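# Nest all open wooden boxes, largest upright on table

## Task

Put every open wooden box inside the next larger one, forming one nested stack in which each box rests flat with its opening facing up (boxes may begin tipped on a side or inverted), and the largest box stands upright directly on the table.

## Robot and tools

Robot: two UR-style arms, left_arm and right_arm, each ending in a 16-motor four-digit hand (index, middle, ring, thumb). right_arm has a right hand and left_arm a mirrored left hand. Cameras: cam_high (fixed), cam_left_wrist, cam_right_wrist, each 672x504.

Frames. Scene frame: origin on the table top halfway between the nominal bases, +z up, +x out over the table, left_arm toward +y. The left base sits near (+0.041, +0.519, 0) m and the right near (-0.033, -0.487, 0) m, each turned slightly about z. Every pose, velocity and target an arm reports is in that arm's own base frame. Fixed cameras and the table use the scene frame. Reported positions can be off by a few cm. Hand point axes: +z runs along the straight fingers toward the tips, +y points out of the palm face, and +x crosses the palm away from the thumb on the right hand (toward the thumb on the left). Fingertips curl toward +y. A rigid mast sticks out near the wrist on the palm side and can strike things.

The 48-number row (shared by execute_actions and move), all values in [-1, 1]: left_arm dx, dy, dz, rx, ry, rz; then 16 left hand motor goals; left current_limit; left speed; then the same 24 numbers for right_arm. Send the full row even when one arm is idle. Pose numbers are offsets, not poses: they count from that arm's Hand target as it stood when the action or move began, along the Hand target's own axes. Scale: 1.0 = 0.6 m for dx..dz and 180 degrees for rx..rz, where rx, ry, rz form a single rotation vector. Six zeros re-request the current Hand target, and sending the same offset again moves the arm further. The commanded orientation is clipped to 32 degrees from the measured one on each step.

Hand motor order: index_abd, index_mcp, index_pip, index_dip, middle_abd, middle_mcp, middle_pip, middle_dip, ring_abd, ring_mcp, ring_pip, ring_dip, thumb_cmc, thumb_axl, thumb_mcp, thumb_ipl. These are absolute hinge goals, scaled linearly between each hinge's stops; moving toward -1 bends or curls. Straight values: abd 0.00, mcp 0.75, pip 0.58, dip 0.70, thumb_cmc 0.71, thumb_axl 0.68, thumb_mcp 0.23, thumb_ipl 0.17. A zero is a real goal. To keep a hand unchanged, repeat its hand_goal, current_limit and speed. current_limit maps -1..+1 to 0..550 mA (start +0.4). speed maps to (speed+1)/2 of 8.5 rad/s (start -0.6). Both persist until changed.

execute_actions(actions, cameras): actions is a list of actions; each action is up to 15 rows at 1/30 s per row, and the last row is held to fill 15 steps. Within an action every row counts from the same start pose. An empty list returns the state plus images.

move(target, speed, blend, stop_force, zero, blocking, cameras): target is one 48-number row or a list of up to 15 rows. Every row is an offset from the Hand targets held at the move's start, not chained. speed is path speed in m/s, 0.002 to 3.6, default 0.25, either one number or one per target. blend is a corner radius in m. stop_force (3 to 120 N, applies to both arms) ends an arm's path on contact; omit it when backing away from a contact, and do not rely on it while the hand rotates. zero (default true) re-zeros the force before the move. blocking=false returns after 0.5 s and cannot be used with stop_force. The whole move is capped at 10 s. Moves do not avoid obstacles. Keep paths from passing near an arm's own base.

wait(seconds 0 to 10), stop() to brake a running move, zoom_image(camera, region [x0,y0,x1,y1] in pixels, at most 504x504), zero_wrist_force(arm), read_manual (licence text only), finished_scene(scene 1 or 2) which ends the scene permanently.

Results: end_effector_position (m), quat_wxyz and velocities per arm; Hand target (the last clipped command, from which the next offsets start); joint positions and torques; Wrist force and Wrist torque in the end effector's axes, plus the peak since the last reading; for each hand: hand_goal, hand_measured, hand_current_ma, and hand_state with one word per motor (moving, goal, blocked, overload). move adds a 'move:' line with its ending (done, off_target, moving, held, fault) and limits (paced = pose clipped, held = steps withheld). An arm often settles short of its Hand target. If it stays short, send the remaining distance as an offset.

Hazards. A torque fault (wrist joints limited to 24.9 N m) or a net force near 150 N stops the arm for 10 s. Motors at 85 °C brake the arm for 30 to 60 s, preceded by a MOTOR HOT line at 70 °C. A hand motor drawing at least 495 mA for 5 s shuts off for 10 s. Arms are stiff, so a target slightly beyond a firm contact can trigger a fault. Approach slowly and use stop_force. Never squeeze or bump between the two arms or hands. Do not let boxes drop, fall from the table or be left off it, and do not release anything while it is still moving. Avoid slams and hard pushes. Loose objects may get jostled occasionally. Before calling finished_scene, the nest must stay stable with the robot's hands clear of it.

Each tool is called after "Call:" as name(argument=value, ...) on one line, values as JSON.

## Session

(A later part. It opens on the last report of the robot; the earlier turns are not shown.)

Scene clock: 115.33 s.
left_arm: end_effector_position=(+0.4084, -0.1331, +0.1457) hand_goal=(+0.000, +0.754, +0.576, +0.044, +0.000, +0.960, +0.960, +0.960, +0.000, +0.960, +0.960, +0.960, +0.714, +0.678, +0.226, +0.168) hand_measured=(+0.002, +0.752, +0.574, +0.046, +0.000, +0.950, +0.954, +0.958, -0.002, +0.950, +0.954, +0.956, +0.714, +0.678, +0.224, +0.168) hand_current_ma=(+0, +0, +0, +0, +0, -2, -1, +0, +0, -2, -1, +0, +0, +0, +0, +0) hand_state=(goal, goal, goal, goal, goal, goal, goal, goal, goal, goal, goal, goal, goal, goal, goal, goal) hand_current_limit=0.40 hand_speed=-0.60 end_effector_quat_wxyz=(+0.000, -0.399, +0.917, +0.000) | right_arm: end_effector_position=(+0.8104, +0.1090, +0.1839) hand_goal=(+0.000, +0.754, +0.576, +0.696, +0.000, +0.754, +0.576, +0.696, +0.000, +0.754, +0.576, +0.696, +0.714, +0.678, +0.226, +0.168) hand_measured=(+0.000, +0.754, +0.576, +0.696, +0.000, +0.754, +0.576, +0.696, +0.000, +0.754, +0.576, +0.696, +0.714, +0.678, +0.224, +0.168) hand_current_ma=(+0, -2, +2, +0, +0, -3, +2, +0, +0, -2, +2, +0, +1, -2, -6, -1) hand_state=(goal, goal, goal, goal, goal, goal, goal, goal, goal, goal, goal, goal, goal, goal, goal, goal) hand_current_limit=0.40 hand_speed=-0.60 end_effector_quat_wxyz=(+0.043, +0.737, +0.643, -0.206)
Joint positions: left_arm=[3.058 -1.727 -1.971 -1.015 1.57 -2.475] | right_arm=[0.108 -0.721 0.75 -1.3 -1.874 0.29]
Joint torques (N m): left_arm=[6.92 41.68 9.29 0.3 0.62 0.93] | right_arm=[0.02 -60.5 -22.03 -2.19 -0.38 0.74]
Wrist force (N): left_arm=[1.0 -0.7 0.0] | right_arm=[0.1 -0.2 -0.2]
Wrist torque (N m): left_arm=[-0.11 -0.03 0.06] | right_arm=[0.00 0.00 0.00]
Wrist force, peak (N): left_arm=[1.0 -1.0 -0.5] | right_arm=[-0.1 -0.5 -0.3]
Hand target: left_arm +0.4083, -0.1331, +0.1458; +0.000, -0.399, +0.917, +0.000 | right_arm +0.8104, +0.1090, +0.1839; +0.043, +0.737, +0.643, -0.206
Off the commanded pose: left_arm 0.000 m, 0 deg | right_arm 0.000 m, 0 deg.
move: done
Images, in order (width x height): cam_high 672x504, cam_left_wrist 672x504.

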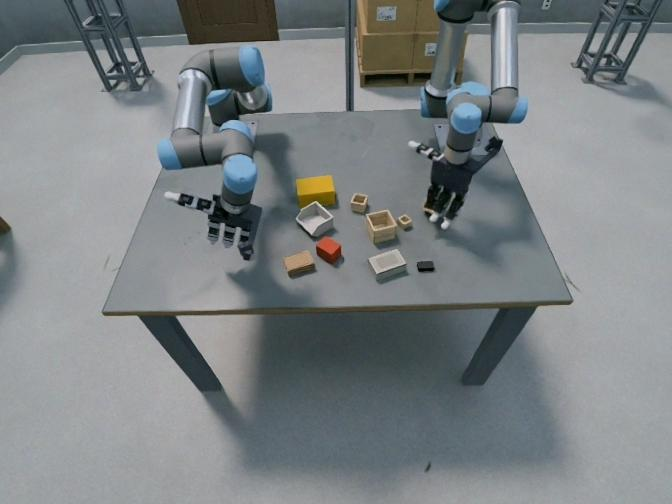

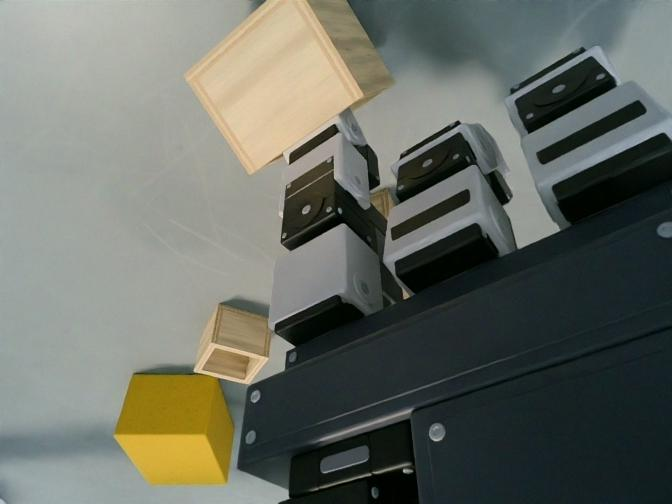

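Call:
move(target=[[0,0.0217,-0.005,0,0,0,0,0.754,0.576,0.0435,0,0.96,0.96,0.96,0,0.96,0.96,0.96,0.714,0.678,0.226,0.168,0.4,-0.6,0,0,0,0,0,0,0,0.754,0.576,0.696,0,0.754,0.576,0.696,0,0.754,0.576,0.696,0.714,0.678,0.226,0.168,0.4,-0.6],[0,0.045,-0.007,0,0,0,0,0.754,0.576,0.0435,0,0.96,0.96,0.96,0,0.96,0.96,0.96,0.714,0.678,0.226,0.168,0.4,-0.6,0,0,0,0,0,0,0,0.754,0.576,0.696,0,0.754,0.576,0.696,0,0.754,0.576,0.696,0.714,0.678,0.226,0.168,0.4,-0.6]], speed=0.035, blend=0.003, cameras=["cam_left_wrist","cam_high"])

Call:
zoom_image(camera="cam_left_wrist", region=[120, 0, 420, 200])

Call:
zoom_image(camera="cam_high", region=[390, 150, 490, 250])

Scene clock: 117.30 s.
left_arm: end_effector_position=(+0.3886, -0.1147, +0.1499) hand_goal=(+0.000, +0.754, +0.576, +0.044, +0.000, +0.960, +0.960, +0.960, +0.000, +0.960, +0.960, +0.960, +0.714, +0.678, +0.226, +0.168) hand_measured=(+0.002, +0.748, +0.574, +0.046, +0.000, +0.952, +0.954, +0.958, -0.002, +0.952, +0.954, +0.956, +0.714, +0.678, +0.224, +0.168) hand_current_ma=(+0, -1, +0, +0, +0, -2, -1, +0, +0, -2, -1, +0, +0, +0, +0, +0) hand_state=(goal, goal, goal, goal, goal, goal, goal, goal, goal, goal, goal, goal, goal, goal, goal, goal) hand_current_limit=0.40 hand_speed=-0.60 end_effector_quat_wxyz=(+0.000, -0.399, +0.917, +0.000) | right_arm: end_effector_position=(+0.8104, +0.1090, +0.1839) hand_goal=(+0.000, +0.754, +0.576, +0.696, +0.000, +0.754, +0.576, +0.696, +0.000, +0.754, +0.576, +0.696, +0.714, +0.678, +0.226, +0.168) hand_measured=(+0.000, +0.754, +0.576, +0.696, +0.000, +0.754, +0.576, +0.696, +0.000, +0.754, +0.576, +0.696, +0.714, +0.678, +0.224, +0.168) hand_current_ma=(+0, -2, +2, +0, +0, -3, +2, +0, +0, -2, +2, +0, +1, -2, -6, -1) hand_state=(goal, goal, goal, goal, goal, goal, goal, goal, goal, goal, goal, goal, goal, goal, goal, goal) hand_current_limit=0.40 hand_speed=-0.60 end_effector_quat_wxyz=(+0.043, +0.737, +0.643, -0.206)
Joint positions: left_arm=[3.093 -1.665 -2.03 -1.017 1.57 -2.439] | right_arm=[0.108 -0.721 0.75 -1.3 -1.874 0.29]
Joint torques (N m): left_arm=[5.92 41.54 8.94 5.11 -0.49 1.45] | right_arm=[-0.43 -59.64 -21.69 -2.25 -0.3 0.75]
Wrist force (N): left_arm=[0.7 -0.5 -0.1] | right_arm=[-0.1 -0.4 -0.1]
Wrist torque (N m): left_arm=[-0.10 0.02 0.01] | right_arm=[-0.04 0.03 -0.02]
Wrist force, peak (N): left_arm=[1.3 -0.5 -0.5] | right_arm=[-0.3 -0.4 -0.2]
Hand target: left_arm +0.3886, -0.1147, +0.1499; +0.000, -0.399, +0.917, +0.000 | right_arm +0.8104, +0.1090, +0.1839; +0.043, +0.737, +0.643, -0.206
Off the commanded pose: left_arm 0.000 m, 0 deg | right_arm 0.000 m, 0 deg.
move: done
Images, in order (width x height): cam_high 672x504, cam_left_wrist 672x504.

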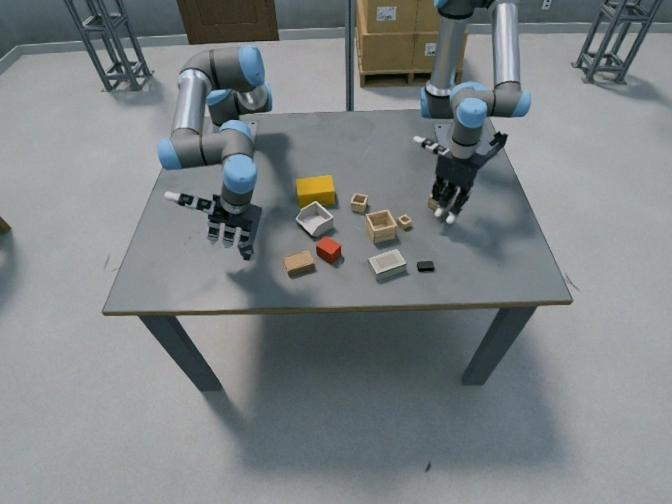

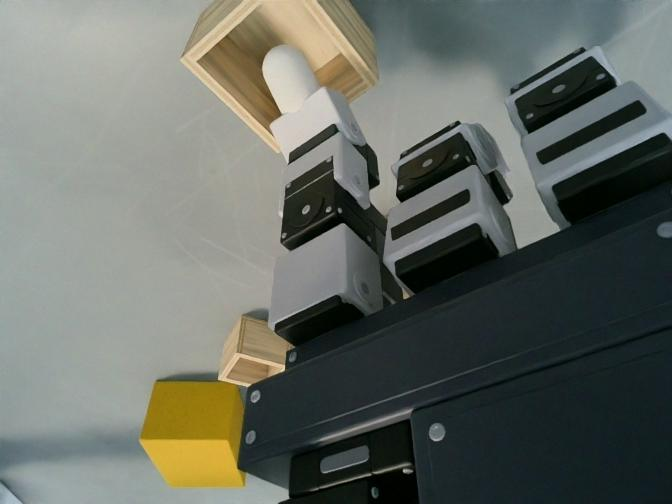

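Scaled by 1.680.

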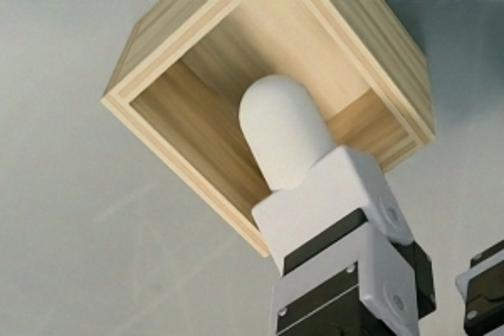

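Scaled by 5.040.

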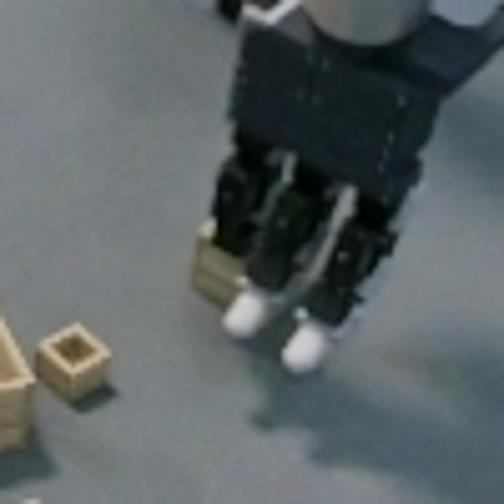

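Call:
move(target=[0,0,-0.1333,0,0,0,0,0.754,0.576,0.0435,0,0.96,0.96,0.96,0,0.96,0.96,0.96,0.714,0.678,0.226,0.168,0.4,-0.6,0,0,0,0,0,0,0,0.754,0.576,0.696,0,0.754,0.576,0.696,0,0.754,0.576,0.696,0.714,0.678,0.226,0.168,0.4,-0.6], speed=0.12, cameras=["cam_left_wrist","cam_high"])

Call:
zoom_image(camera="cam_high", region=[390, 150, 490, 250])

Scene clock: 119.20 s.
left_arm: end_effector_position=(+0.3886, -0.1146, +0.2299) hand_goal=(+0.000, +0.754, +0.576, +0.044, +0.000, +0.960, +0.960, +0.960, +0.000, +0.960, +0.960, +0.960, +0.714, +0.678, +0.226, +0.168) hand_measured=(+0.002, +0.750, +0.574, +0.046, +0.000, +0.952, +0.954, +0.958, -0.002, +0.952, +0.954, +0.956, +0.714, +0.678, +0.224, +0.168) hand_current_ma=(+0, -1, +0, +0, +0, -2, -1, +0, +0, -2, -1, +0, +0, +0, +0, +0) hand_state=(goal, goal, goal, goal, goal, goal, goal, goal, goal, goal, goal, goal, goal, goal, goal, goal) hand_current_limit=0.40 hand_speed=-0.60 end_effector_quat_wxyz=(+0.000, -0.399, +0.917, +0.000) | right_arm: end_effector_position=(+0.8104, +0.1090, +0.1839) hand_goal=(+0.000, +0.754, +0.576, +0.696, +0.000, +0.754, +0.576, +0.696, +0.000, +0.754, +0.576, +0.696, +0.714, +0.678, +0.226, +0.168) hand_measured=(+0.000, +0.754, +0.576, +0.696, +0.000, +0.754, +0.576, +0.696, +0.000, +0.754, +0.576, +0.696, +0.714, +0.678, +0.224, +0.168) hand_current_ma=(+0, -2, +2, +0, +0, -3, +2, +0, +0, -2, +2, +0, +1, -2, -6, -1) hand_state=(goal, goal, goal, goal, goal, goal, goal, goal, goal, goal, goal, goal, goal, goal, goal, goal) hand_current_limit=0.40 hand_speed=-0.60 end_effector_quat_wxyz=(+0.043, +0.737, +0.643, -0.206)
Joint positions: left_arm=[3.094 -1.577 -1.897 -1.238 1.57 -2.439] | right_arm=[0.108 -0.721 0.75 -1.3 -1.874 0.29]
Joint torques (N m): left_arm=[6.58 39.16 35.43 0.16 -0.01 1.41] | right_arm=[-0.09 -60 -21.71 -2.25 -0.43 0.73]
Wrist force (N): left_arm=[1.1 -0.7 0.0] | right_arm=[-0.2 -0.4 -0.1]
Wrist torque (N m): left_arm=[-0.14 -0.03 0.04] | right_arm=[-0.04 0.03 -0.03]
Wrist force, peak (N): left_arm=[0.8 -0.6 -1.5] | right_arm=[-0.3 -0.1 -0.4]
Hand target: left_arm +0.3886, -0.1146, +0.2299; +0.000, -0.399, +0.917, +0.000 | right_arm +0.8104, +0.1090, +0.1839; +0.043, +0.737, +0.643, -0.206
Off the commanded pose: left_arm 0.000 m, 0 deg | right_arm 0.000 m, 0 deg.
move: done
Images, in order (width x height): cam_high 672x504, cam_left_wrist 672x504.

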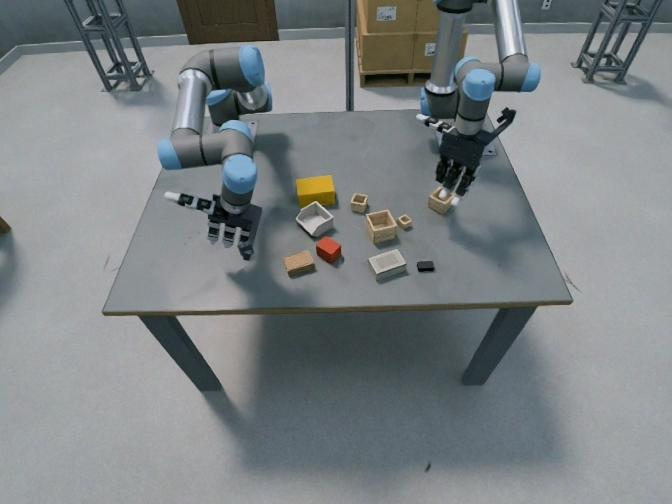

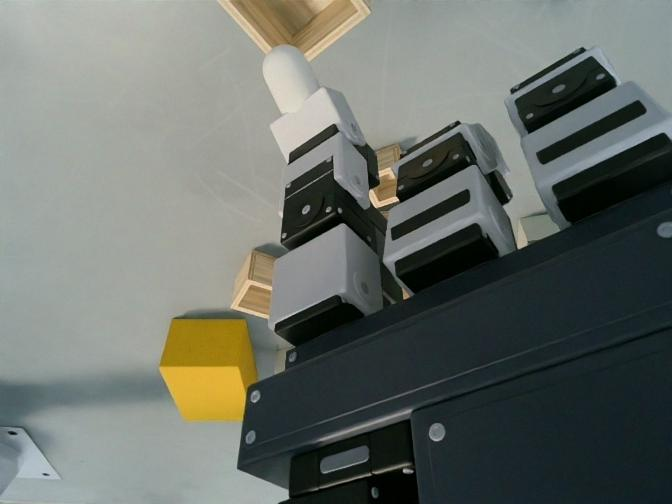

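Scaled by 5.040.

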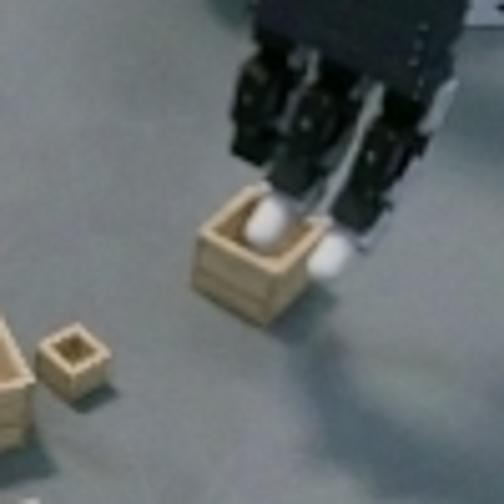

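Call:
move(target=[-0.0113,0.197,0.0815,0,0,-0.2472,-0.073,0.754,0.576,0.696,0.073,0.754,0.576,0.696,0,0.96,0.96,0.96,0.714,0.678,0.226,0.168,0.4,-0.6,0,0,0,0,0,0,0,0.754,0.576,0.696,0,0.754,0.576,0.696,0,0.754,0.576,0.696,0.714,0.678,0.226,0.168,0.4,-0.6], speed=0.25, cameras=["cam_left_wrist","cam_high"])

Call:
zoom_image(camera="cam_left_wrist", region=[60, 60, 360, 310])

Scene clock: 126.83 s.
left_arm: end_effector_position=(+0.3068, -0.0291, +0.1810) hand_goal=(-0.072, +0.754, +0.576, +0.696, +0.074, +0.754, +0.576, +0.696, +0.000, +0.960, +0.960, +0.960, +0.714, +0.678, +0.226, +0.168) hand_measured=(-0.068, +0.750, +0.574, +0.694, +0.070, +0.754, +0.578, +0.698, -0.002, +0.952, +0.954, +0.956, +0.714, +0.678, +0.224, +0.168) hand_current_ma=(+0, +0, +0, +0, +0, +0, +0, +0, +0, -2, -1, +0, +0, +0, +0, +0) hand_state=(goal, goal, goal, goal, goal, goal, goal, goal, goal, goal, goal, goal, goal, goal, goal, goal) hand_current_limit=0.40 hand_speed=-0.60 end_effector_quat_wxyz=(+0.000, +0.716, -0.698, +0.000) | right_arm: end_effector_position=(+0.8104, +0.1090, +0.1839) hand_goal=(+0.000, +0.754, +0.576, +0.696, +0.000, +0.754, +0.576, +0.696, +0.000, +0.754, +0.576, +0.696, +0.714, +0.678, +0.226, +0.168) hand_measured=(+0.000, +0.754, +0.576, +0.696, +0.000, +0.754, +0.576, +0.696, +0.000, +0.754, +0.576, +0.696, +0.714, +0.678, +0.224, +0.168) hand_current_ma=(+0, -2, +2, +0, +0, -3, +2, +0, +0, -2, +2, +0, +1, -2, -6, -1) hand_state=(goal, goal, goal, goal, goal, goal, goal, goal, goal, goal, goal, goal, goal, goal, goal, goal) hand_current_limit=0.40 hand_speed=-0.60 end_effector_quat_wxyz=(+0.043, +0.737, +0.643, -0.206)
Joint positions: left_arm=[3.479 -1.366 -2.218 -1.128 1.57 -2.83] | right_arm=[0.108 -0.721 0.75 -1.3 -1.874 0.29]
Joint torques (N m): left_arm=[6.51 28.06 10.91 5.15 -1.59 -1.3] | right_arm=[0.01 -60.07 -21.14 -2.31 -0.29 0.9]
Wrist force (N): left_arm=[0.8 -0.7 0.2] | right_arm=[0.1 0.0 -0.2]
Wrist torque (N m): left_arm=[-0.08 -0.03 0.22] | right_arm=[0.03 -0.01 0.01]
Wrist force, peak (N): left_arm=[1.3 -1.0 -0.4] | right_arm=[-0.4 -0.4 -0.1]
Hand target: left_arm +0.3067, -0.0291, +0.1810; +0.000, +0.716, -0.698, +0.000 | right_arm +0.8104, +0.1090, +0.1839; +0.043, +0.737, +0.643, -0.206
Off the commanded pose: left_arm 0.000 m, 0 deg | right_arm 0.000 m, 0 deg.
move: done
Images, in order (width x height): cam_high 672x504, cam_left_wrist 672x504.

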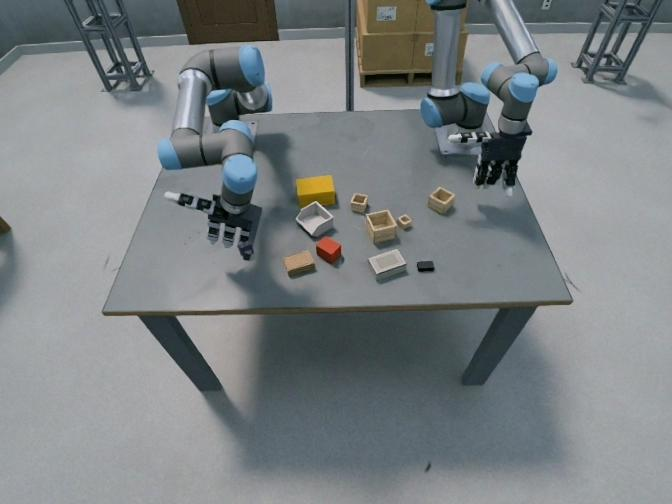

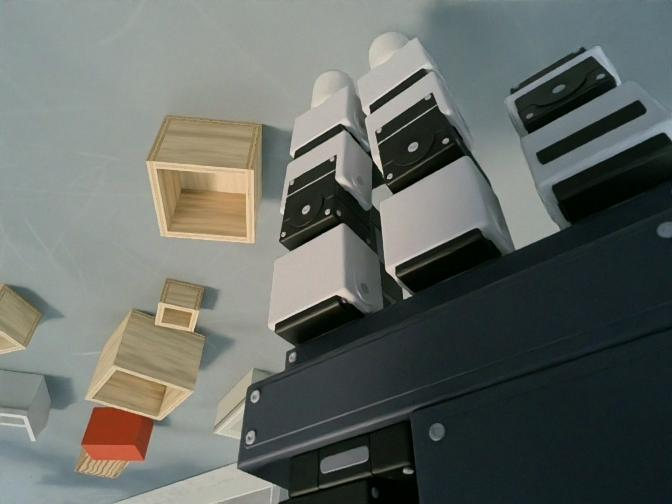

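Scaled by 1.680.

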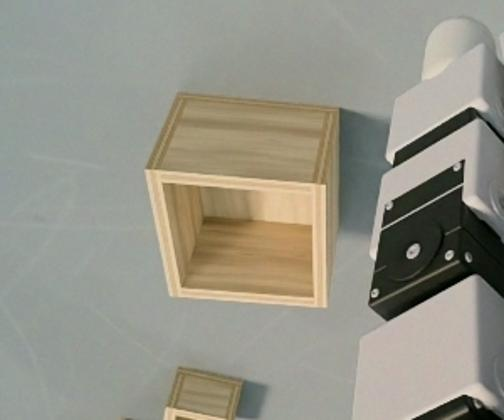

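Call:
move(target=[[0.2281,-0.0184,-0.0233,0,0,0,-0.073,0.754,0.576,0.696,0.073,0.754,0.576,0.696,0,0.96,0.96,0.96,0.714,0.678,0.226,0.168,0.4,-0.6,0,0,0,0,0,0,0,0.754,0.576,0.696,0,0.754,0.576,0.696,0,0.754,0.576,0.696,0.714,0.678,0.226,0.168,0.4,-0.6]], speed=0.2, cameras=["cam_left_wrist","cam_high"])

Call:
zoom_image(camera="cam_high", region=[390, 150, 490, 250])

Scene clock: 130.27 s.
left_arm: end_effector_position=(+0.3214, -0.1656, +0.1950) hand_goal=(-0.072, +0.754, +0.576, +0.696, +0.074, +0.754, +0.576, +0.696, +0.000, +0.960, +0.960, +0.960, +0.714, +0.678, +0.226, +0.168) hand_measured=(-0.070, +0.750, +0.574, +0.694, +0.072, +0.754, +0.578, +0.698, -0.002, +0.952, +0.954, +0.956, +0.714, +0.678, +0.224, +0.168) hand_current_ma=(+0, +0, +0, +0, +0, +0, +0, +0, +0, -2, -1, +0, +0, +0, +0, +0) hand_state=(goal, goal, goal, goal, goal, goal, goal, goal, goal, goal, goal, goal, goal, goal, goal, goal) hand_current_limit=0.40 hand_speed=-0.60 end_effector_quat_wxyz=(+0.000, +0.716, -0.698, +0.000) | right_arm: end_effector_position=(+0.8104, +0.1090, +0.1839) hand_goal=(+0.000, +0.754, +0.576, +0.696, +0.000, +0.754, +0.576, +0.696, +0.000, +0.754, +0.576, +0.696, +0.714, +0.678, +0.226, +0.168) hand_measured=(+0.000, +0.754, +0.576, +0.696, +0.000, +0.754, +0.576, +0.696, +0.000, +0.754, +0.576, +0.696, +0.714, +0.678, +0.224, +0.168) hand_current_ma=(+0, -2, +2, +0, +0, -3, +2, +0, +0, -2, +2, +0, +1, -2, -6, -1) hand_state=(goal, goal, goal, goal, goal, goal, goal, goal, goal, goal, goal, goal, goal, goal, goal, goal) hand_current_limit=0.40 hand_speed=-0.60 end_effector_quat_wxyz=(+0.043, +0.737, +0.643, -0.206)
Joint positions: left_arm=[3.124 -1.454 -2.108 -1.15 1.57 -3.186] | right_arm=[0.108 -0.721 0.75 -1.3 -1.874 0.29]
Joint torques (N m): left_arm=[-8.16 4.54 33.23 0.29 1.28 -1.6] | right_arm=[0.06 -59.74 -20.85 -2.33 -0.36 0.91]
Wrist force (N): left_arm=[0.9 -0.2 0.2] | right_arm=[-0.2 0.0 -0.2]
Wrist torque (N m): left_arm=[-0.05 -0.03 0.26] | right_arm=[0.02 0.03 -0.02]
Wrist force, peak (N): left_arm=[2.4 -0.4 -0.3] | right_arm=[0.0 -0.4 -0.4]
Hand target: left_arm +0.3214, -0.1656, +0.1950; +0.000, +0.716, -0.698, +0.000 | right_arm +0.8104, +0.1090, +0.1839; +0.043, +0.737, +0.643, -0.206
Off the commanded pose: left_arm 0.000 m, 0 deg | right_arm 0.000 m, 0 deg.
move: done
Images, in order (width x height): cam_high 672x504, cam_left_wrist 672x504.

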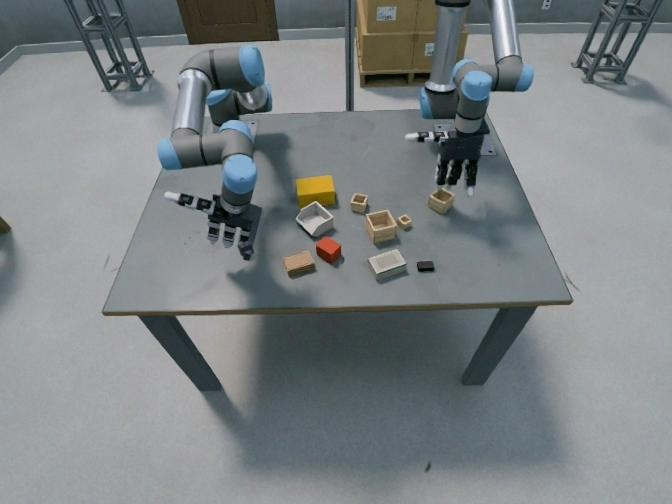

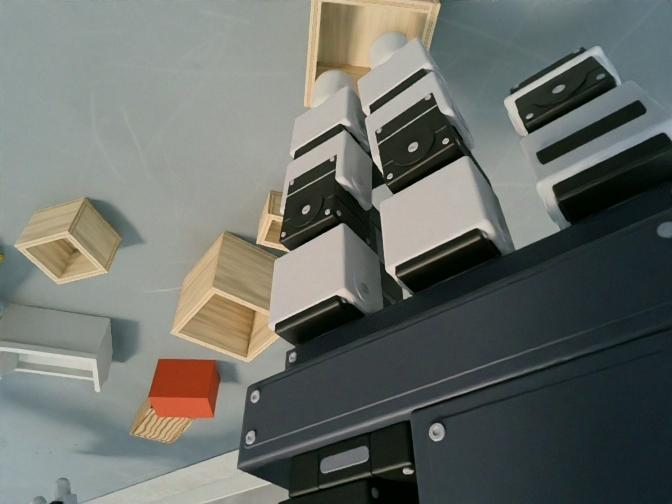

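Scaled by 5.040.

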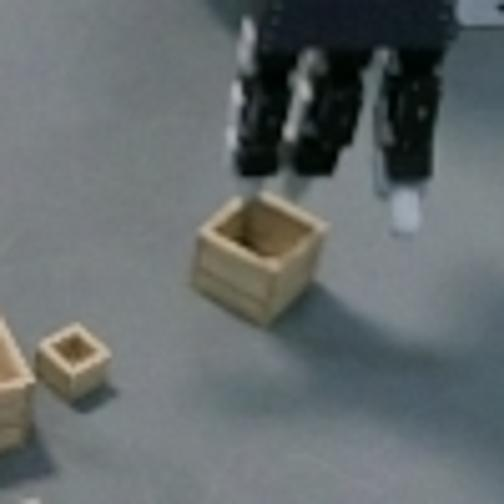

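Call:
move(target=[[0.0003,-0.012,0,0,0,0,-0.073,0.754,0.576,0.696,0.073,0.754,0.576,0.696,0,0.96,0.96,0.96,0.714,0.678,0.226,0.168,0.4,-0.6,0,0,0,0,0,0,0,0.754,0.576,0.696,0,0.754,0.576,0.696,0,0.754,0.576,0.696,0.714,0.678,0.226,0.168,0.4,-0.6]], speed=0.1, cameras=["cam_left_wrist","cam_high"])

Call:
zoom_image(camera="cam_left_wrist", region=[270, 0, 470, 150])

Call:
zoom_image(camera="cam_high", region=[410, 160, 480, 230])

Scene clock: 132.73 s.
left_arm: end_effector_position=(+0.3285, -0.1656, +0.1950) hand_goal=(-0.072, +0.754, +0.576, +0.696, +0.074, +0.754, +0.576, +0.696, +0.000, +0.960, +0.960, +0.960, +0.714, +0.678, +0.226, +0.168) hand_measured=(-0.070, +0.750, +0.574, +0.694, +0.072, +0.754, +0.578, +0.698, -0.002, +0.952, +0.954, +0.956, +0.714, +0.678, +0.224, +0.168) hand_current_ma=(+0, +0, +0, +0, +0, +0, +0, +0, +0, -2, -1, +0, +0, +0, +0, +0) hand_state=(goal, goal, goal, goal, goal, goal, goal, goal, goal, goal, goal, goal, goal, goal, goal, goal) hand_current_limit=0.40 hand_speed=-0.60 end_effector_quat_wxyz=(+0.000, +0.716, -0.698, +0.000) | right_arm: end_effector_position=(+0.8104, +0.1090, +0.1839) hand_goal=(+0.000, +0.754, +0.576, +0.696, +0.000, +0.754, +0.576, +0.696, +0.000, +0.754, +0.576, +0.696, +0.714, +0.678, +0.226, +0.168) hand_measured=(+0.000, +0.754, +0.576, +0.696, +0.000, +0.754, +0.576, +0.696, +0.000, +0.754, +0.576, +0.696, +0.714, +0.678, +0.224, +0.168) hand_current_ma=(+0, -2, +2, +0, +0, -3, +2, +0, +0, -2, +2, +0, +1, -2, -6, -1) hand_state=(goal, goal, goal, goal, goal, goal, goal, goal, goal, goal, goal, goal, goal, goal, goal, goal) hand_current_limit=0.40 hand_speed=-0.60 end_effector_quat_wxyz=(+0.043, +0.737, +0.643, -0.206)
Joint positions: left_arm=[3.124 -1.471 -2.093 -1.148 1.57 -3.185] | right_arm=[0.108 -0.721 0.75 -1.3 -1.874 0.29]
Joint torques (N m): left_arm=[6.72 5.43 35.28 5.27 0.97 1.15] | right_arm=[-0.68 -59.9 -21.08 -2.34 -0.22 0.93]
Wrist force (N): left_arm=[0.9 -0.6 -0.1] | right_arm=[-0.1 0.0 -0.3]
Wrist torque (N m): left_arm=[-0.07 -0.03 0.24] | right_arm=[0.03 0.03 -0.02]
Wrist force, peak (N): left_arm=[1.1 -0.9 0.1] | right_arm=[-0.1 -0.4 -0.5]
Hand target: left_arm +0.3286, -0.1656, +0.1950; +0.000, +0.716, -0.698, +0.000 | right_arm +0.8104, +0.1090, +0.1839; +0.043, +0.737, +0.643, -0.206
Off the commanded pose: left_arm 0.000 m, 0 deg | right_arm 0.000 m, 0 deg.
move: done
Images, in order (width x height): cam_high 672x504, cam_left_wrist 672x504.

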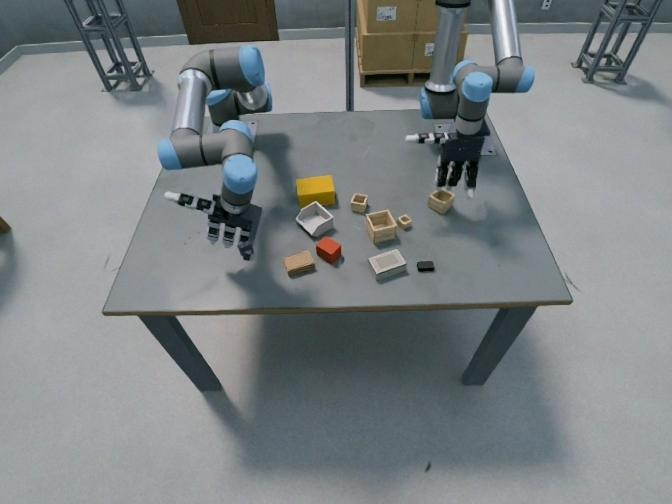

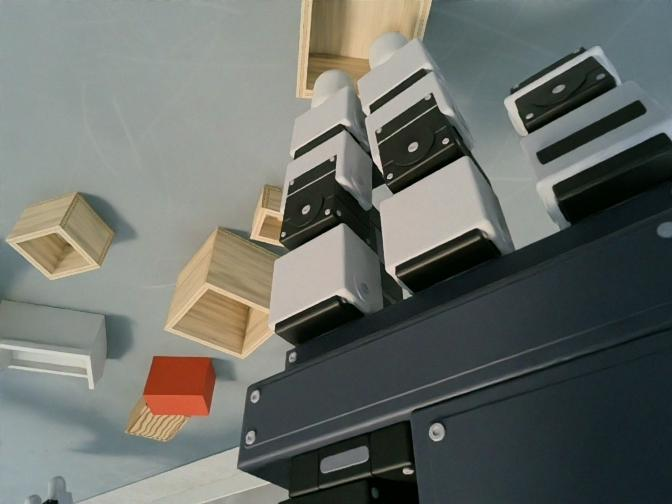

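Scaled by 2.520.

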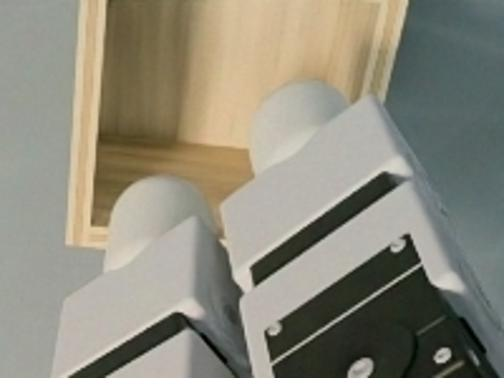

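Scaled by 7.200.

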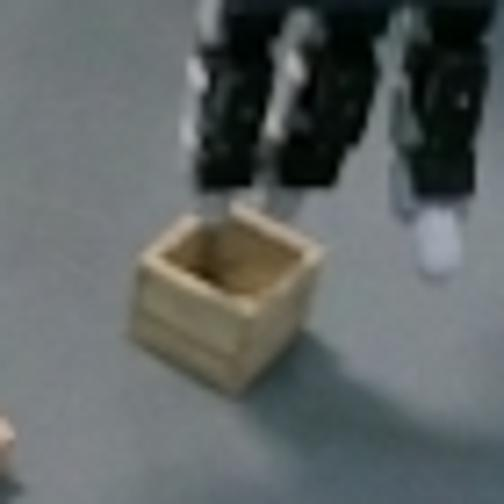

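Call:
move(target=[0.0013,-0.0042,0.0775,0,0,0,-0.073,0.754,0.576,0.696,0.073,0.754,0.576,0.696,0,0.96,0.96,0.96,0.714,0.678,0.226,0.168,0.4,-0.6,0,0,0,0,0,0,0,0.754,0.576,0.696,0,0.754,0.576,0.696,0,0.754,0.576,0.696,0.714,0.678,0.226,0.168,0.4,-0.6], speed=0.05, stop_force=3, cameras=["cam_left_wrist","cam_high"])

Call:
zoom_image(camera="cam_high", region=[410, 160, 480, 230])

Scene clock: 135.73 s.
left_arm: end_effector_position=(+0.3311, -0.1664, +0.1485) hand_goal=(-0.072, +0.754, +0.576, +0.696, +0.074, +0.754, +0.576, +0.696, +0.000, +0.960, +0.960, +0.960, +0.714, +0.678, +0.226, +0.168) hand_measured=(-0.070, +0.750, +0.574, +0.694, +0.072, +0.754, +0.578, +0.698, -0.002, +0.952, +0.954, +0.956, +0.714, +0.678, +0.224, +0.168) hand_current_ma=(+0, +0, +0, +0, +0, +0, +0, +0, +0, -2, -1, +0, +0, +0, +0, +0) hand_state=(goal, goal, goal, goal, goal, goal, goal, goal, goal, goal, goal, goal, goal, goal, goal, goal) hand_current_limit=0.40 hand_speed=-0.60 end_effector_quat_wxyz=(+0.000, +0.716, -0.698, +0.000) | right_arm: end_effector_position=(+0.8104, +0.1090, +0.1839) hand_goal=(+0.000, +0.754, +0.576, +0.696, +0.000, +0.754, +0.576, +0.696, +0.000, +0.754, +0.576, +0.696, +0.714, +0.678, +0.226, +0.168) hand_measured=(+0.000, +0.754, +0.576, +0.696, +0.000, +0.754, +0.576, +0.696, +0.000, +0.754, +0.576, +0.696, +0.714, +0.678, +0.224, +0.168) hand_current_ma=(+0, -2, +2, +0, +0, -3, +2, +0, +0, -2, +2, +0, +1, -2, -6, -1) hand_state=(goal, goal, goal, goal, goal, goal, goal, goal, goal, goal, goal, goal, goal, goal, goal, goal) hand_current_limit=0.40 hand_speed=-0.60 end_effector_quat_wxyz=(+0.043, +0.737, +0.643, -0.206)
Joint positions: left_arm=[3.122 -1.539 -2.165 -1.008 1.57 -3.187] | right_arm=[0.108 -0.721 0.75 -1.3 -1.874 0.29]
Joint torques (N m): left_arm=[-8.17 7.82 7.96 5.2 0.33 -1.21] | right_arm=[0.34 -59.93 -21.1 -2.36 -0.3 0.99]
Wrist force (N): left_arm=[1.0 0.1 -0.2] | right_arm=[-0.2 -0.3 -0.1]
Wrist torque (N m): left_arm=[0.03 -0.03 0.24] | right_arm=[-0.02 0.02 -0.03]
Wrist force, peak (N): left_arm=[0.9 -1.0 0.0] | right_arm=[-0.1 -0.1 -0.6]
Hand target: left_arm +0.3311, -0.1664, +0.1485; +0.000, +0.716, -0.698, +0.000 | right_arm +0.8104, +0.1090, +0.1839; +0.043, +0.737, +0.643, -0.206
Off the commanded pose: left_arm 0.000 m, 0 deg | right_arm 0.000 m, 0 deg.
move: done
Images, in order (width x height): cam_high 672x504, cam_left_wrist 672x504.

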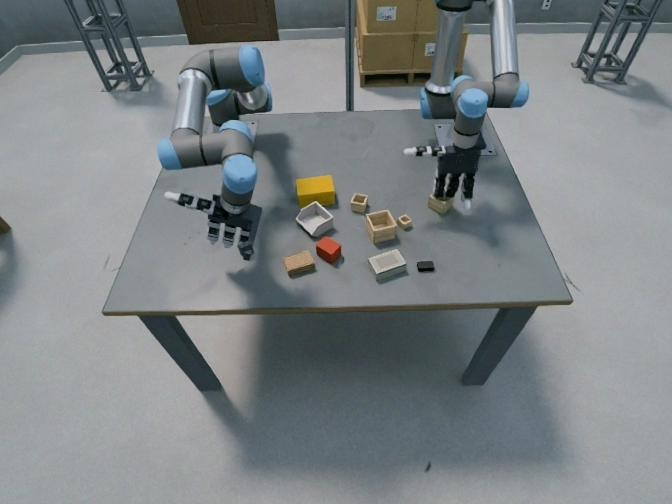

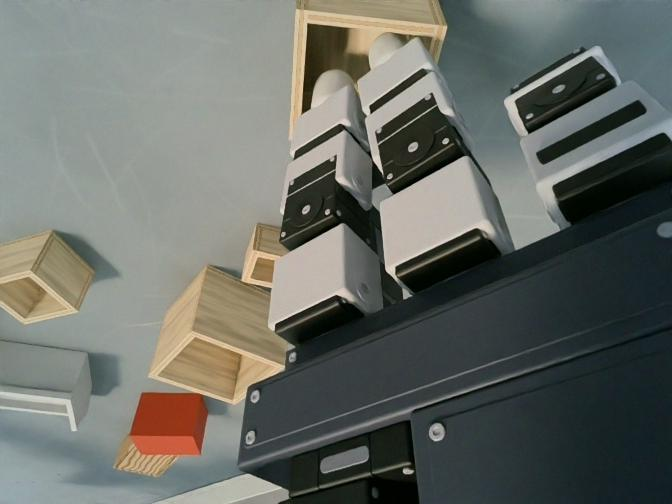

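Scaled by 7.200.

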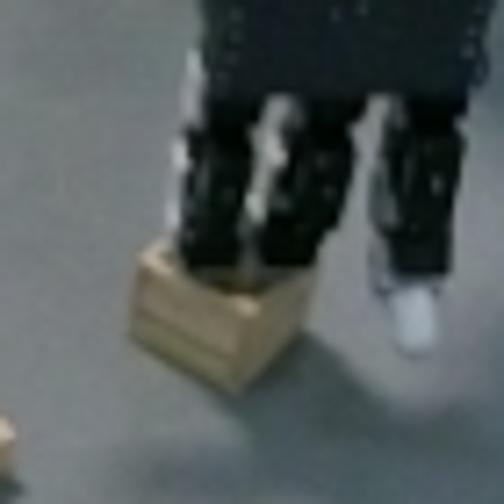

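Call:
move(target=[0,0,0,0,0,0,0.3,0.754,0.576,0.696,-0.3,0.754,0.576,0.696,0,0.96,0.96,0.96,0.714,0.678,0.226,0.168,0.2,-0.8,0,0,0,0,0,0,0,0.754,0.576,0.696,0,0.754,0.576,0.696,0,0.754,0.576,0.696,0.714,0.678,0.226,0.168,0.4,-0.6], speed=0.05, cameras=["cam_left_wrist"])

Call:
move(target=[0,0,-0.15,0,0,0,0.3,0.754,0.576,0.696,-0.3,0.754,0.576,0.696,0,0.96,0.96,0.96,0.714,0.678,0.226,0.168,0.2,-0.8,0,0,0,0,0,0,0,0.754,0.576,0.696,0,0.754,0.576,0.696,0,0.754,0.576,0.696,0.714,0.678,0.226,0.168,0.4,-0.6], speed=0.08, cameras=["cam_left_wrist","cam_high"])

Call:
zoom_image(camera="cam_high", region=[410, 140, 490, 220])

Scene clock: 137.23 s.
left_arm: end_effector_position=(+0.3311, -0.1664, +0.1485) hand_goal=(+0.300, +0.754, +0.576, +0.696, -0.300, +0.754, +0.576, +0.696, +0.000, +0.960, +0.960, +0.960, +0.714, +0.678, +0.226, +0.168) hand_measured=(+0.014, +0.758, +0.576, +0.694, -0.016, +0.746, +0.572, +0.696, -0.002, +0.952, +0.954, +0.956, +0.714, +0.678, +0.224, +0.168) hand_current_ma=(-330, +1, +0, +0, +330, -2, +0, +0, +0, -2, -1, +0, +0, +0, +0, +0) hand_state=(blocked, goal, goal, goal, blocked, goal, goal, goal, goal, goal, goal, goal, goal, goal, goal, goal) hand_current_limit=0.20 hand_speed=-0.80 end_effector_quat_wxyz=(+0.000, +0.716, -0.698, +0.000) | right_arm: end_effector_position=(+0.8104, +0.1090, +0.1839) hand_goal=(+0.000, +0.754, +0.576, +0.696, +0.000, +0.754, +0.576, +0.696, +0.000, +0.754, +0.576, +0.696, +0.714, +0.678, +0.226, +0.168) hand_measured=(+0.000, +0.754, +0.576, +0.696, +0.000, +0.754, +0.576, +0.696, +0.000, +0.754, +0.576, +0.696, +0.714, +0.678, +0.224, +0.168) hand_current_ma=(+0, -2, +2, +0, +0, -3, +2, +0, +0, -2, +2, +0, +1, -2, -6, -1) hand_state=(goal, goal, goal, goal, goal, goal, goal, goal, goal, goal, goal, goal, goal, goal, goal, goal) hand_current_limit=0.40 hand_speed=-0.60 end_effector_quat_wxyz=(+0.043, +0.737, +0.643, -0.206)
Joint positions: left_arm=[3.122 -1.539 -2.165 -1.008 1.57 -3.187] | right_arm=[0.108 -0.721 0.75 -1.3 -1.874 0.29]
Joint torques (N m): left_arm=[-7.68 8.84 8.02 4.99 -1.39 -1.38] | right_arm=[-0.09 -59.2 -20.94 -2.55 -0.28 0.98]
Wrist force (N): left_arm=[0.6 -0.2 -0.1] | right_arm=[-0.2 -0.1 -0.3]
Wrist torque (N m): left_arm=[-0.05 0.01 0.23] | right_arm=[0.00 0.03 -0.03]
Wrist force, peak (N): left_arm=[1.0 -0.4 0.2] | right_arm=[0.0 -0.6 -0.2]
Hand target: left_arm +0.3311, -0.1664, +0.1485; +0.000, +0.716, -0.698, +0.000 | right_arm +0.8104, +0.1090, +0.1839; +0.043, +0.737, +0.643, -0.206
Off the commanded pose: left_arm 0.000 m, 0 deg | right_arm 0.000 m, 0 deg.
move: done
Images, in order (width x height): cam_left_wrist 672x504.

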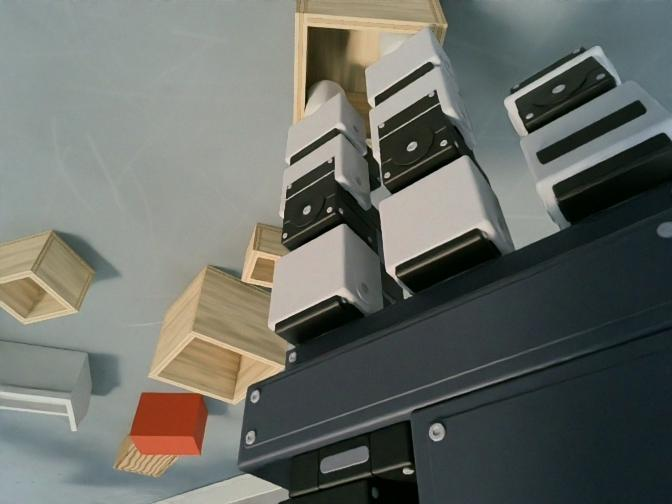

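Scene clock: 138.80 s.
left_arm: end_effector_position=(+0.3311, -0.1663, +0.2385) hand_goal=(+0.300, +0.754, +0.576, +0.696, -0.300, +0.754, +0.576, +0.696, +0.000, +0.960, +0.960, +0.960, +0.714, +0.678, +0.226, +0.168) hand_measured=(+0.014, +0.760, +0.578, +0.694, -0.016, +0.746, +0.572, +0.696, -0.002, +0.952, +0.954, +0.956, +0.714, +0.678, +0.224, +0.168) hand_current_ma=(-330, +1, +0, +0, +330, -2, +0, +0, +0, -2, -1, +0, +0, +0, +0, +0) hand_state=(blocked, goal, goal, goal, blocked, goal, goal, goal, goal, goal, goal, goal, goal, goal, goal, goal) hand_current_limit=0.20 hand_speed=-0.80 end_effector_quat_wxyz=(+0.000, +0.716, -0.698, +0.000) | right_arm: end_effector_position=(+0.8104, +0.1090, +0.1839) hand_goal=(+0.000, +0.754, +0.576, +0.696, +0.000, +0.754, +0.576, +0.696, +0.000, +0.754, +0.576, +0.696, +0.714, +0.678, +0.226, +0.168) hand_measured=(+0.000, +0.754, +0.576, +0.696, +0.000, +0.754, +0.576, +0.696, +0.000, +0.754, +0.576, +0.696, +0.714, +0.678, +0.224, +0.168) hand_current_ma=(+0, -2, +2, +0, +0, -3, +2, +0, +0, -2, +2, +0, +1, -2, -6, -1) hand_state=(goal, goal, goal, goal, goal, goal, goal, goal, goal, goal, goal, goal, goal, goal, goal, goal) hand_current_limit=0.40 hand_speed=-0.60 end_effector_quat_wxyz=(+0.043, +0.737, +0.643, -0.206)
Joint positions: left_arm=[3.123 -1.438 -2.003 -1.271 1.57 -3.187] | right_arm=[0.108 -0.721 0.75 -1.3 -1.874 0.29]
Joint torques (N m): left_arm=[7.02 33.08 36.05 0.07 -0.08 1.24] | right_arm=[-0.4 -60.13 -20.79 -2.46 -0.12 1.14]
Wrist force (N): left_arm=[0.6 -0.4 0.4] | right_arm=[-0.2 0.0 0.0]
Wrist torque (N m): left_arm=[-0.10 0.01 0.21] | right_arm=[0.01 0.02 -0.01]
Wrist force, peak (N): left_arm=[0.4 -0.1 1.6] | right_arm=[-0.2 -0.5 -0.4]
Hand target: left_arm +0.3311, -0.1663, +0.2385; +0.000, +0.716, -0.698, +0.000 | right_arm +0.8104, +0.1090, +0.1839; +0.043, +0.737, +0.643, -0.206
Off the commanded pose: left_arm 0.000 m, 0 deg | right_arm 0.000 m, 0 deg.
move: done
Images, in order (width x height): cam_high 672x504, cam_left_wrist 672x504.

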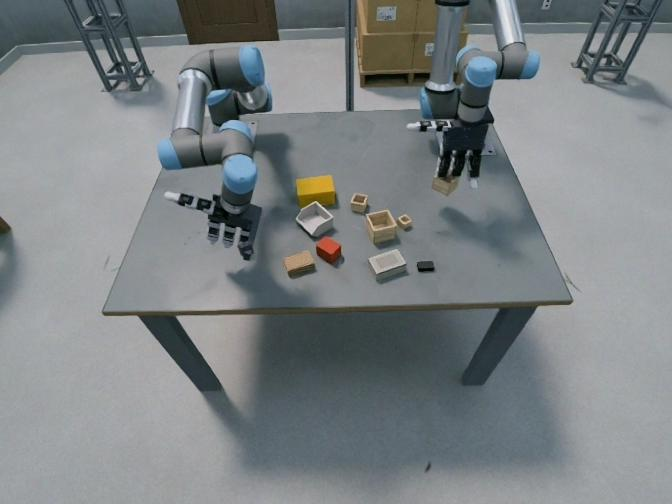

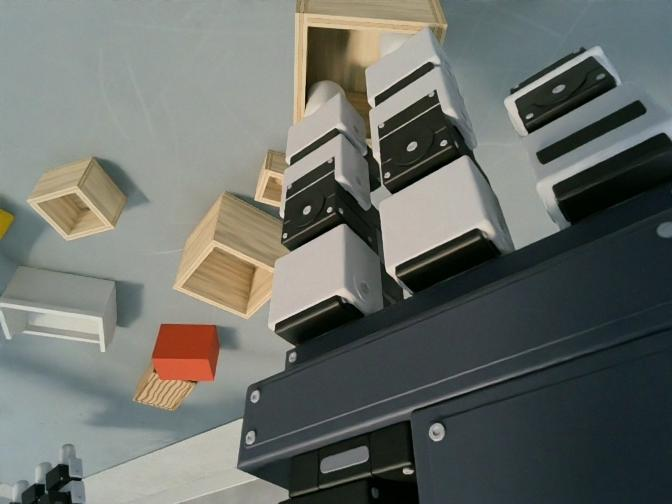

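Scaled by 6.300.

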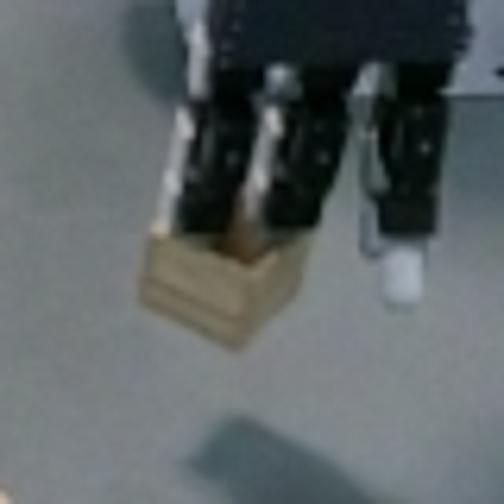

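Call:
move(target=[0.0962,-0.3055,0.0642,0,0,0.1633,0.3,0.754,0.576,0.696,-0.3,0.754,0.576,0.696,0,0.96,0.96,0.96,0.714,0.678,0.226,0.168,0.2,-0.8,0,0,0,0,0,0,0,0.754,0.576,0.696,0,0.754,0.576,0.696,0,0.754,0.576,0.696,0.714,0.678,0.226,0.168,0.4,-0.6], speed=0.15, cameras=["cam_left_wrist","cam_high"])

Call:
zoom_image(camera="cam_left_wrist", region=[60, 60, 360, 310])

Scene clock: 142.80 s.
left_arm: end_effector_position=(+0.5158, -0.2192, +0.2001) hand_goal=(+0.300, +0.754, +0.576, +0.696, -0.300, +0.754, +0.576, +0.696, +0.000, +0.960, +0.960, +0.960, +0.714, +0.678, +0.226, +0.168) hand_measured=(+0.014, +0.760, +0.578, +0.694, -0.016, +0.746, +0.572, +0.696, -0.002, +0.952, +0.954, +0.956, +0.714, +0.678, +0.224, +0.168) hand_current_ma=(-330, +1, +0, +0, +330, -2, +0, +0, +0, -2, -1, +0, +0, +0, +0, +0) hand_state=(blocked, goal, goal, goal, blocked, goal, goal, goal, goal, goal, goal, goal, goal, goal, goal, goal) hand_current_limit=0.20 hand_speed=-0.80 end_effector_quat_wxyz=(+0.000, -0.516, +0.857, +0.000) | right_arm: end_effector_position=(+0.8104, +0.1090, +0.1839) hand_goal=(+0.000, +0.754, +0.576, +0.696, +0.000, +0.754, +0.576, +0.696, +0.000, +0.754, +0.576, +0.696, +0.714, +0.678, +0.226, +0.168) hand_measured=(+0.000, +0.754, +0.576, +0.696, +0.000, +0.754, +0.576, +0.696, +0.000, +0.754, +0.576, +0.696, +0.714, +0.678, +0.224, +0.168) hand_current_ma=(+0, -2, +2, +0, +0, -3, +2, +0, +0, -2, +2, +0, +1, -2, -6, -1) hand_state=(goal, goal, goal, goal, goal, goal, goal, goal, goal, goal, goal, goal, goal, goal, goal, goal) hand_current_limit=0.40 hand_speed=-0.60 end_effector_quat_wxyz=(+0.043, +0.737, +0.643, -0.206)
Joint positions: left_arm=[2.971 -1.962 -1.506 -1.244 1.57 -2.825] | right_arm=[0.108 -0.721 0.75 -1.3 -1.874 0.29]
Joint torques (N m): left_arm=[-8.05 29.57 34.4 0.28 1.11 1.13] | right_arm=[-0.18 -59.75 -21.05 -2.44 -0.25 1.08]
Wrist force (N): left_arm=[0.8 -0.8 0.3] | right_arm=[-0.1 -0.3 -0.2]
Wrist torque (N m): left_arm=[-0.12 0.00 0.02] | right_arm=[-0.02 0.01 -0.02]
Wrist force, peak (N): left_arm=[1.2 -1.4 0.7] | right_arm=[0.2 -0.5 -0.3]
Hand target: left_arm +0.5159, -0.2192, +0.2001; +0.000, -0.516, +0.857, +0.000 | right_arm +0.8104, +0.1090, +0.1839; +0.043, +0.737, +0.643, -0.206
Off the commanded pose: left_arm 0.000 m, 0 deg | right_arm 0.000 m, 0 deg.
move: done
Images, in order (width x height): cam_high 672x504, cam_left_wrist 672x504.

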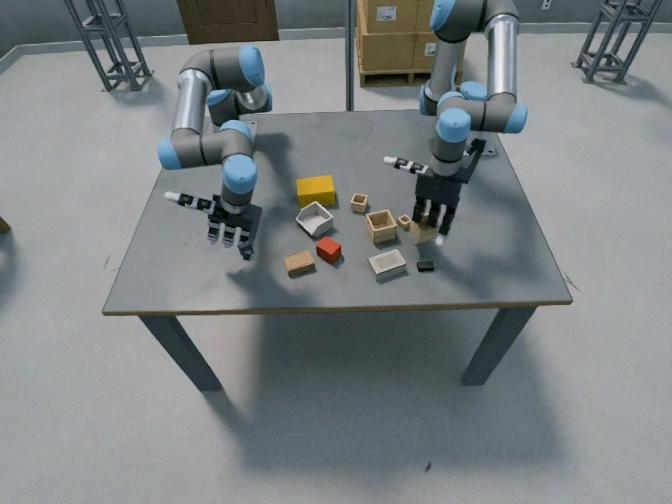

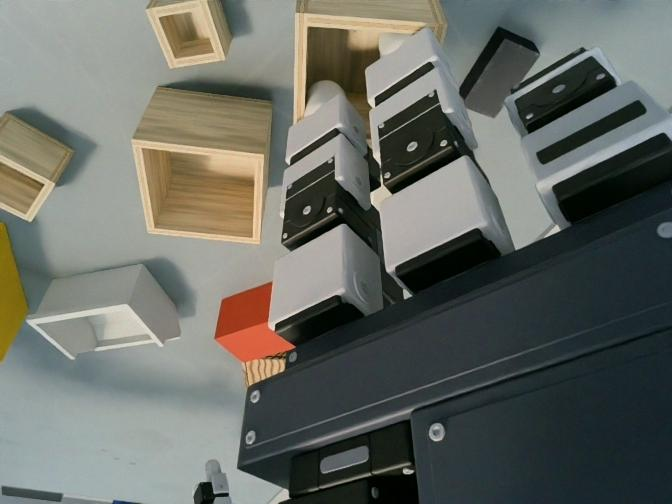

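Scaled by 1.680.

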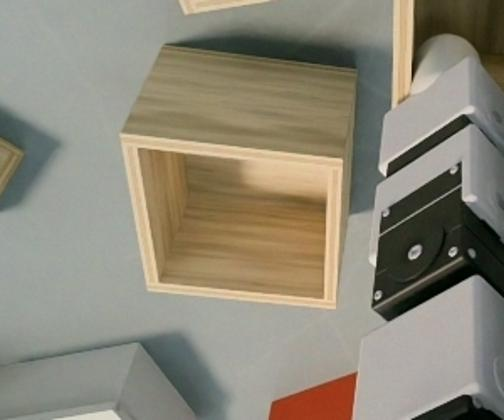

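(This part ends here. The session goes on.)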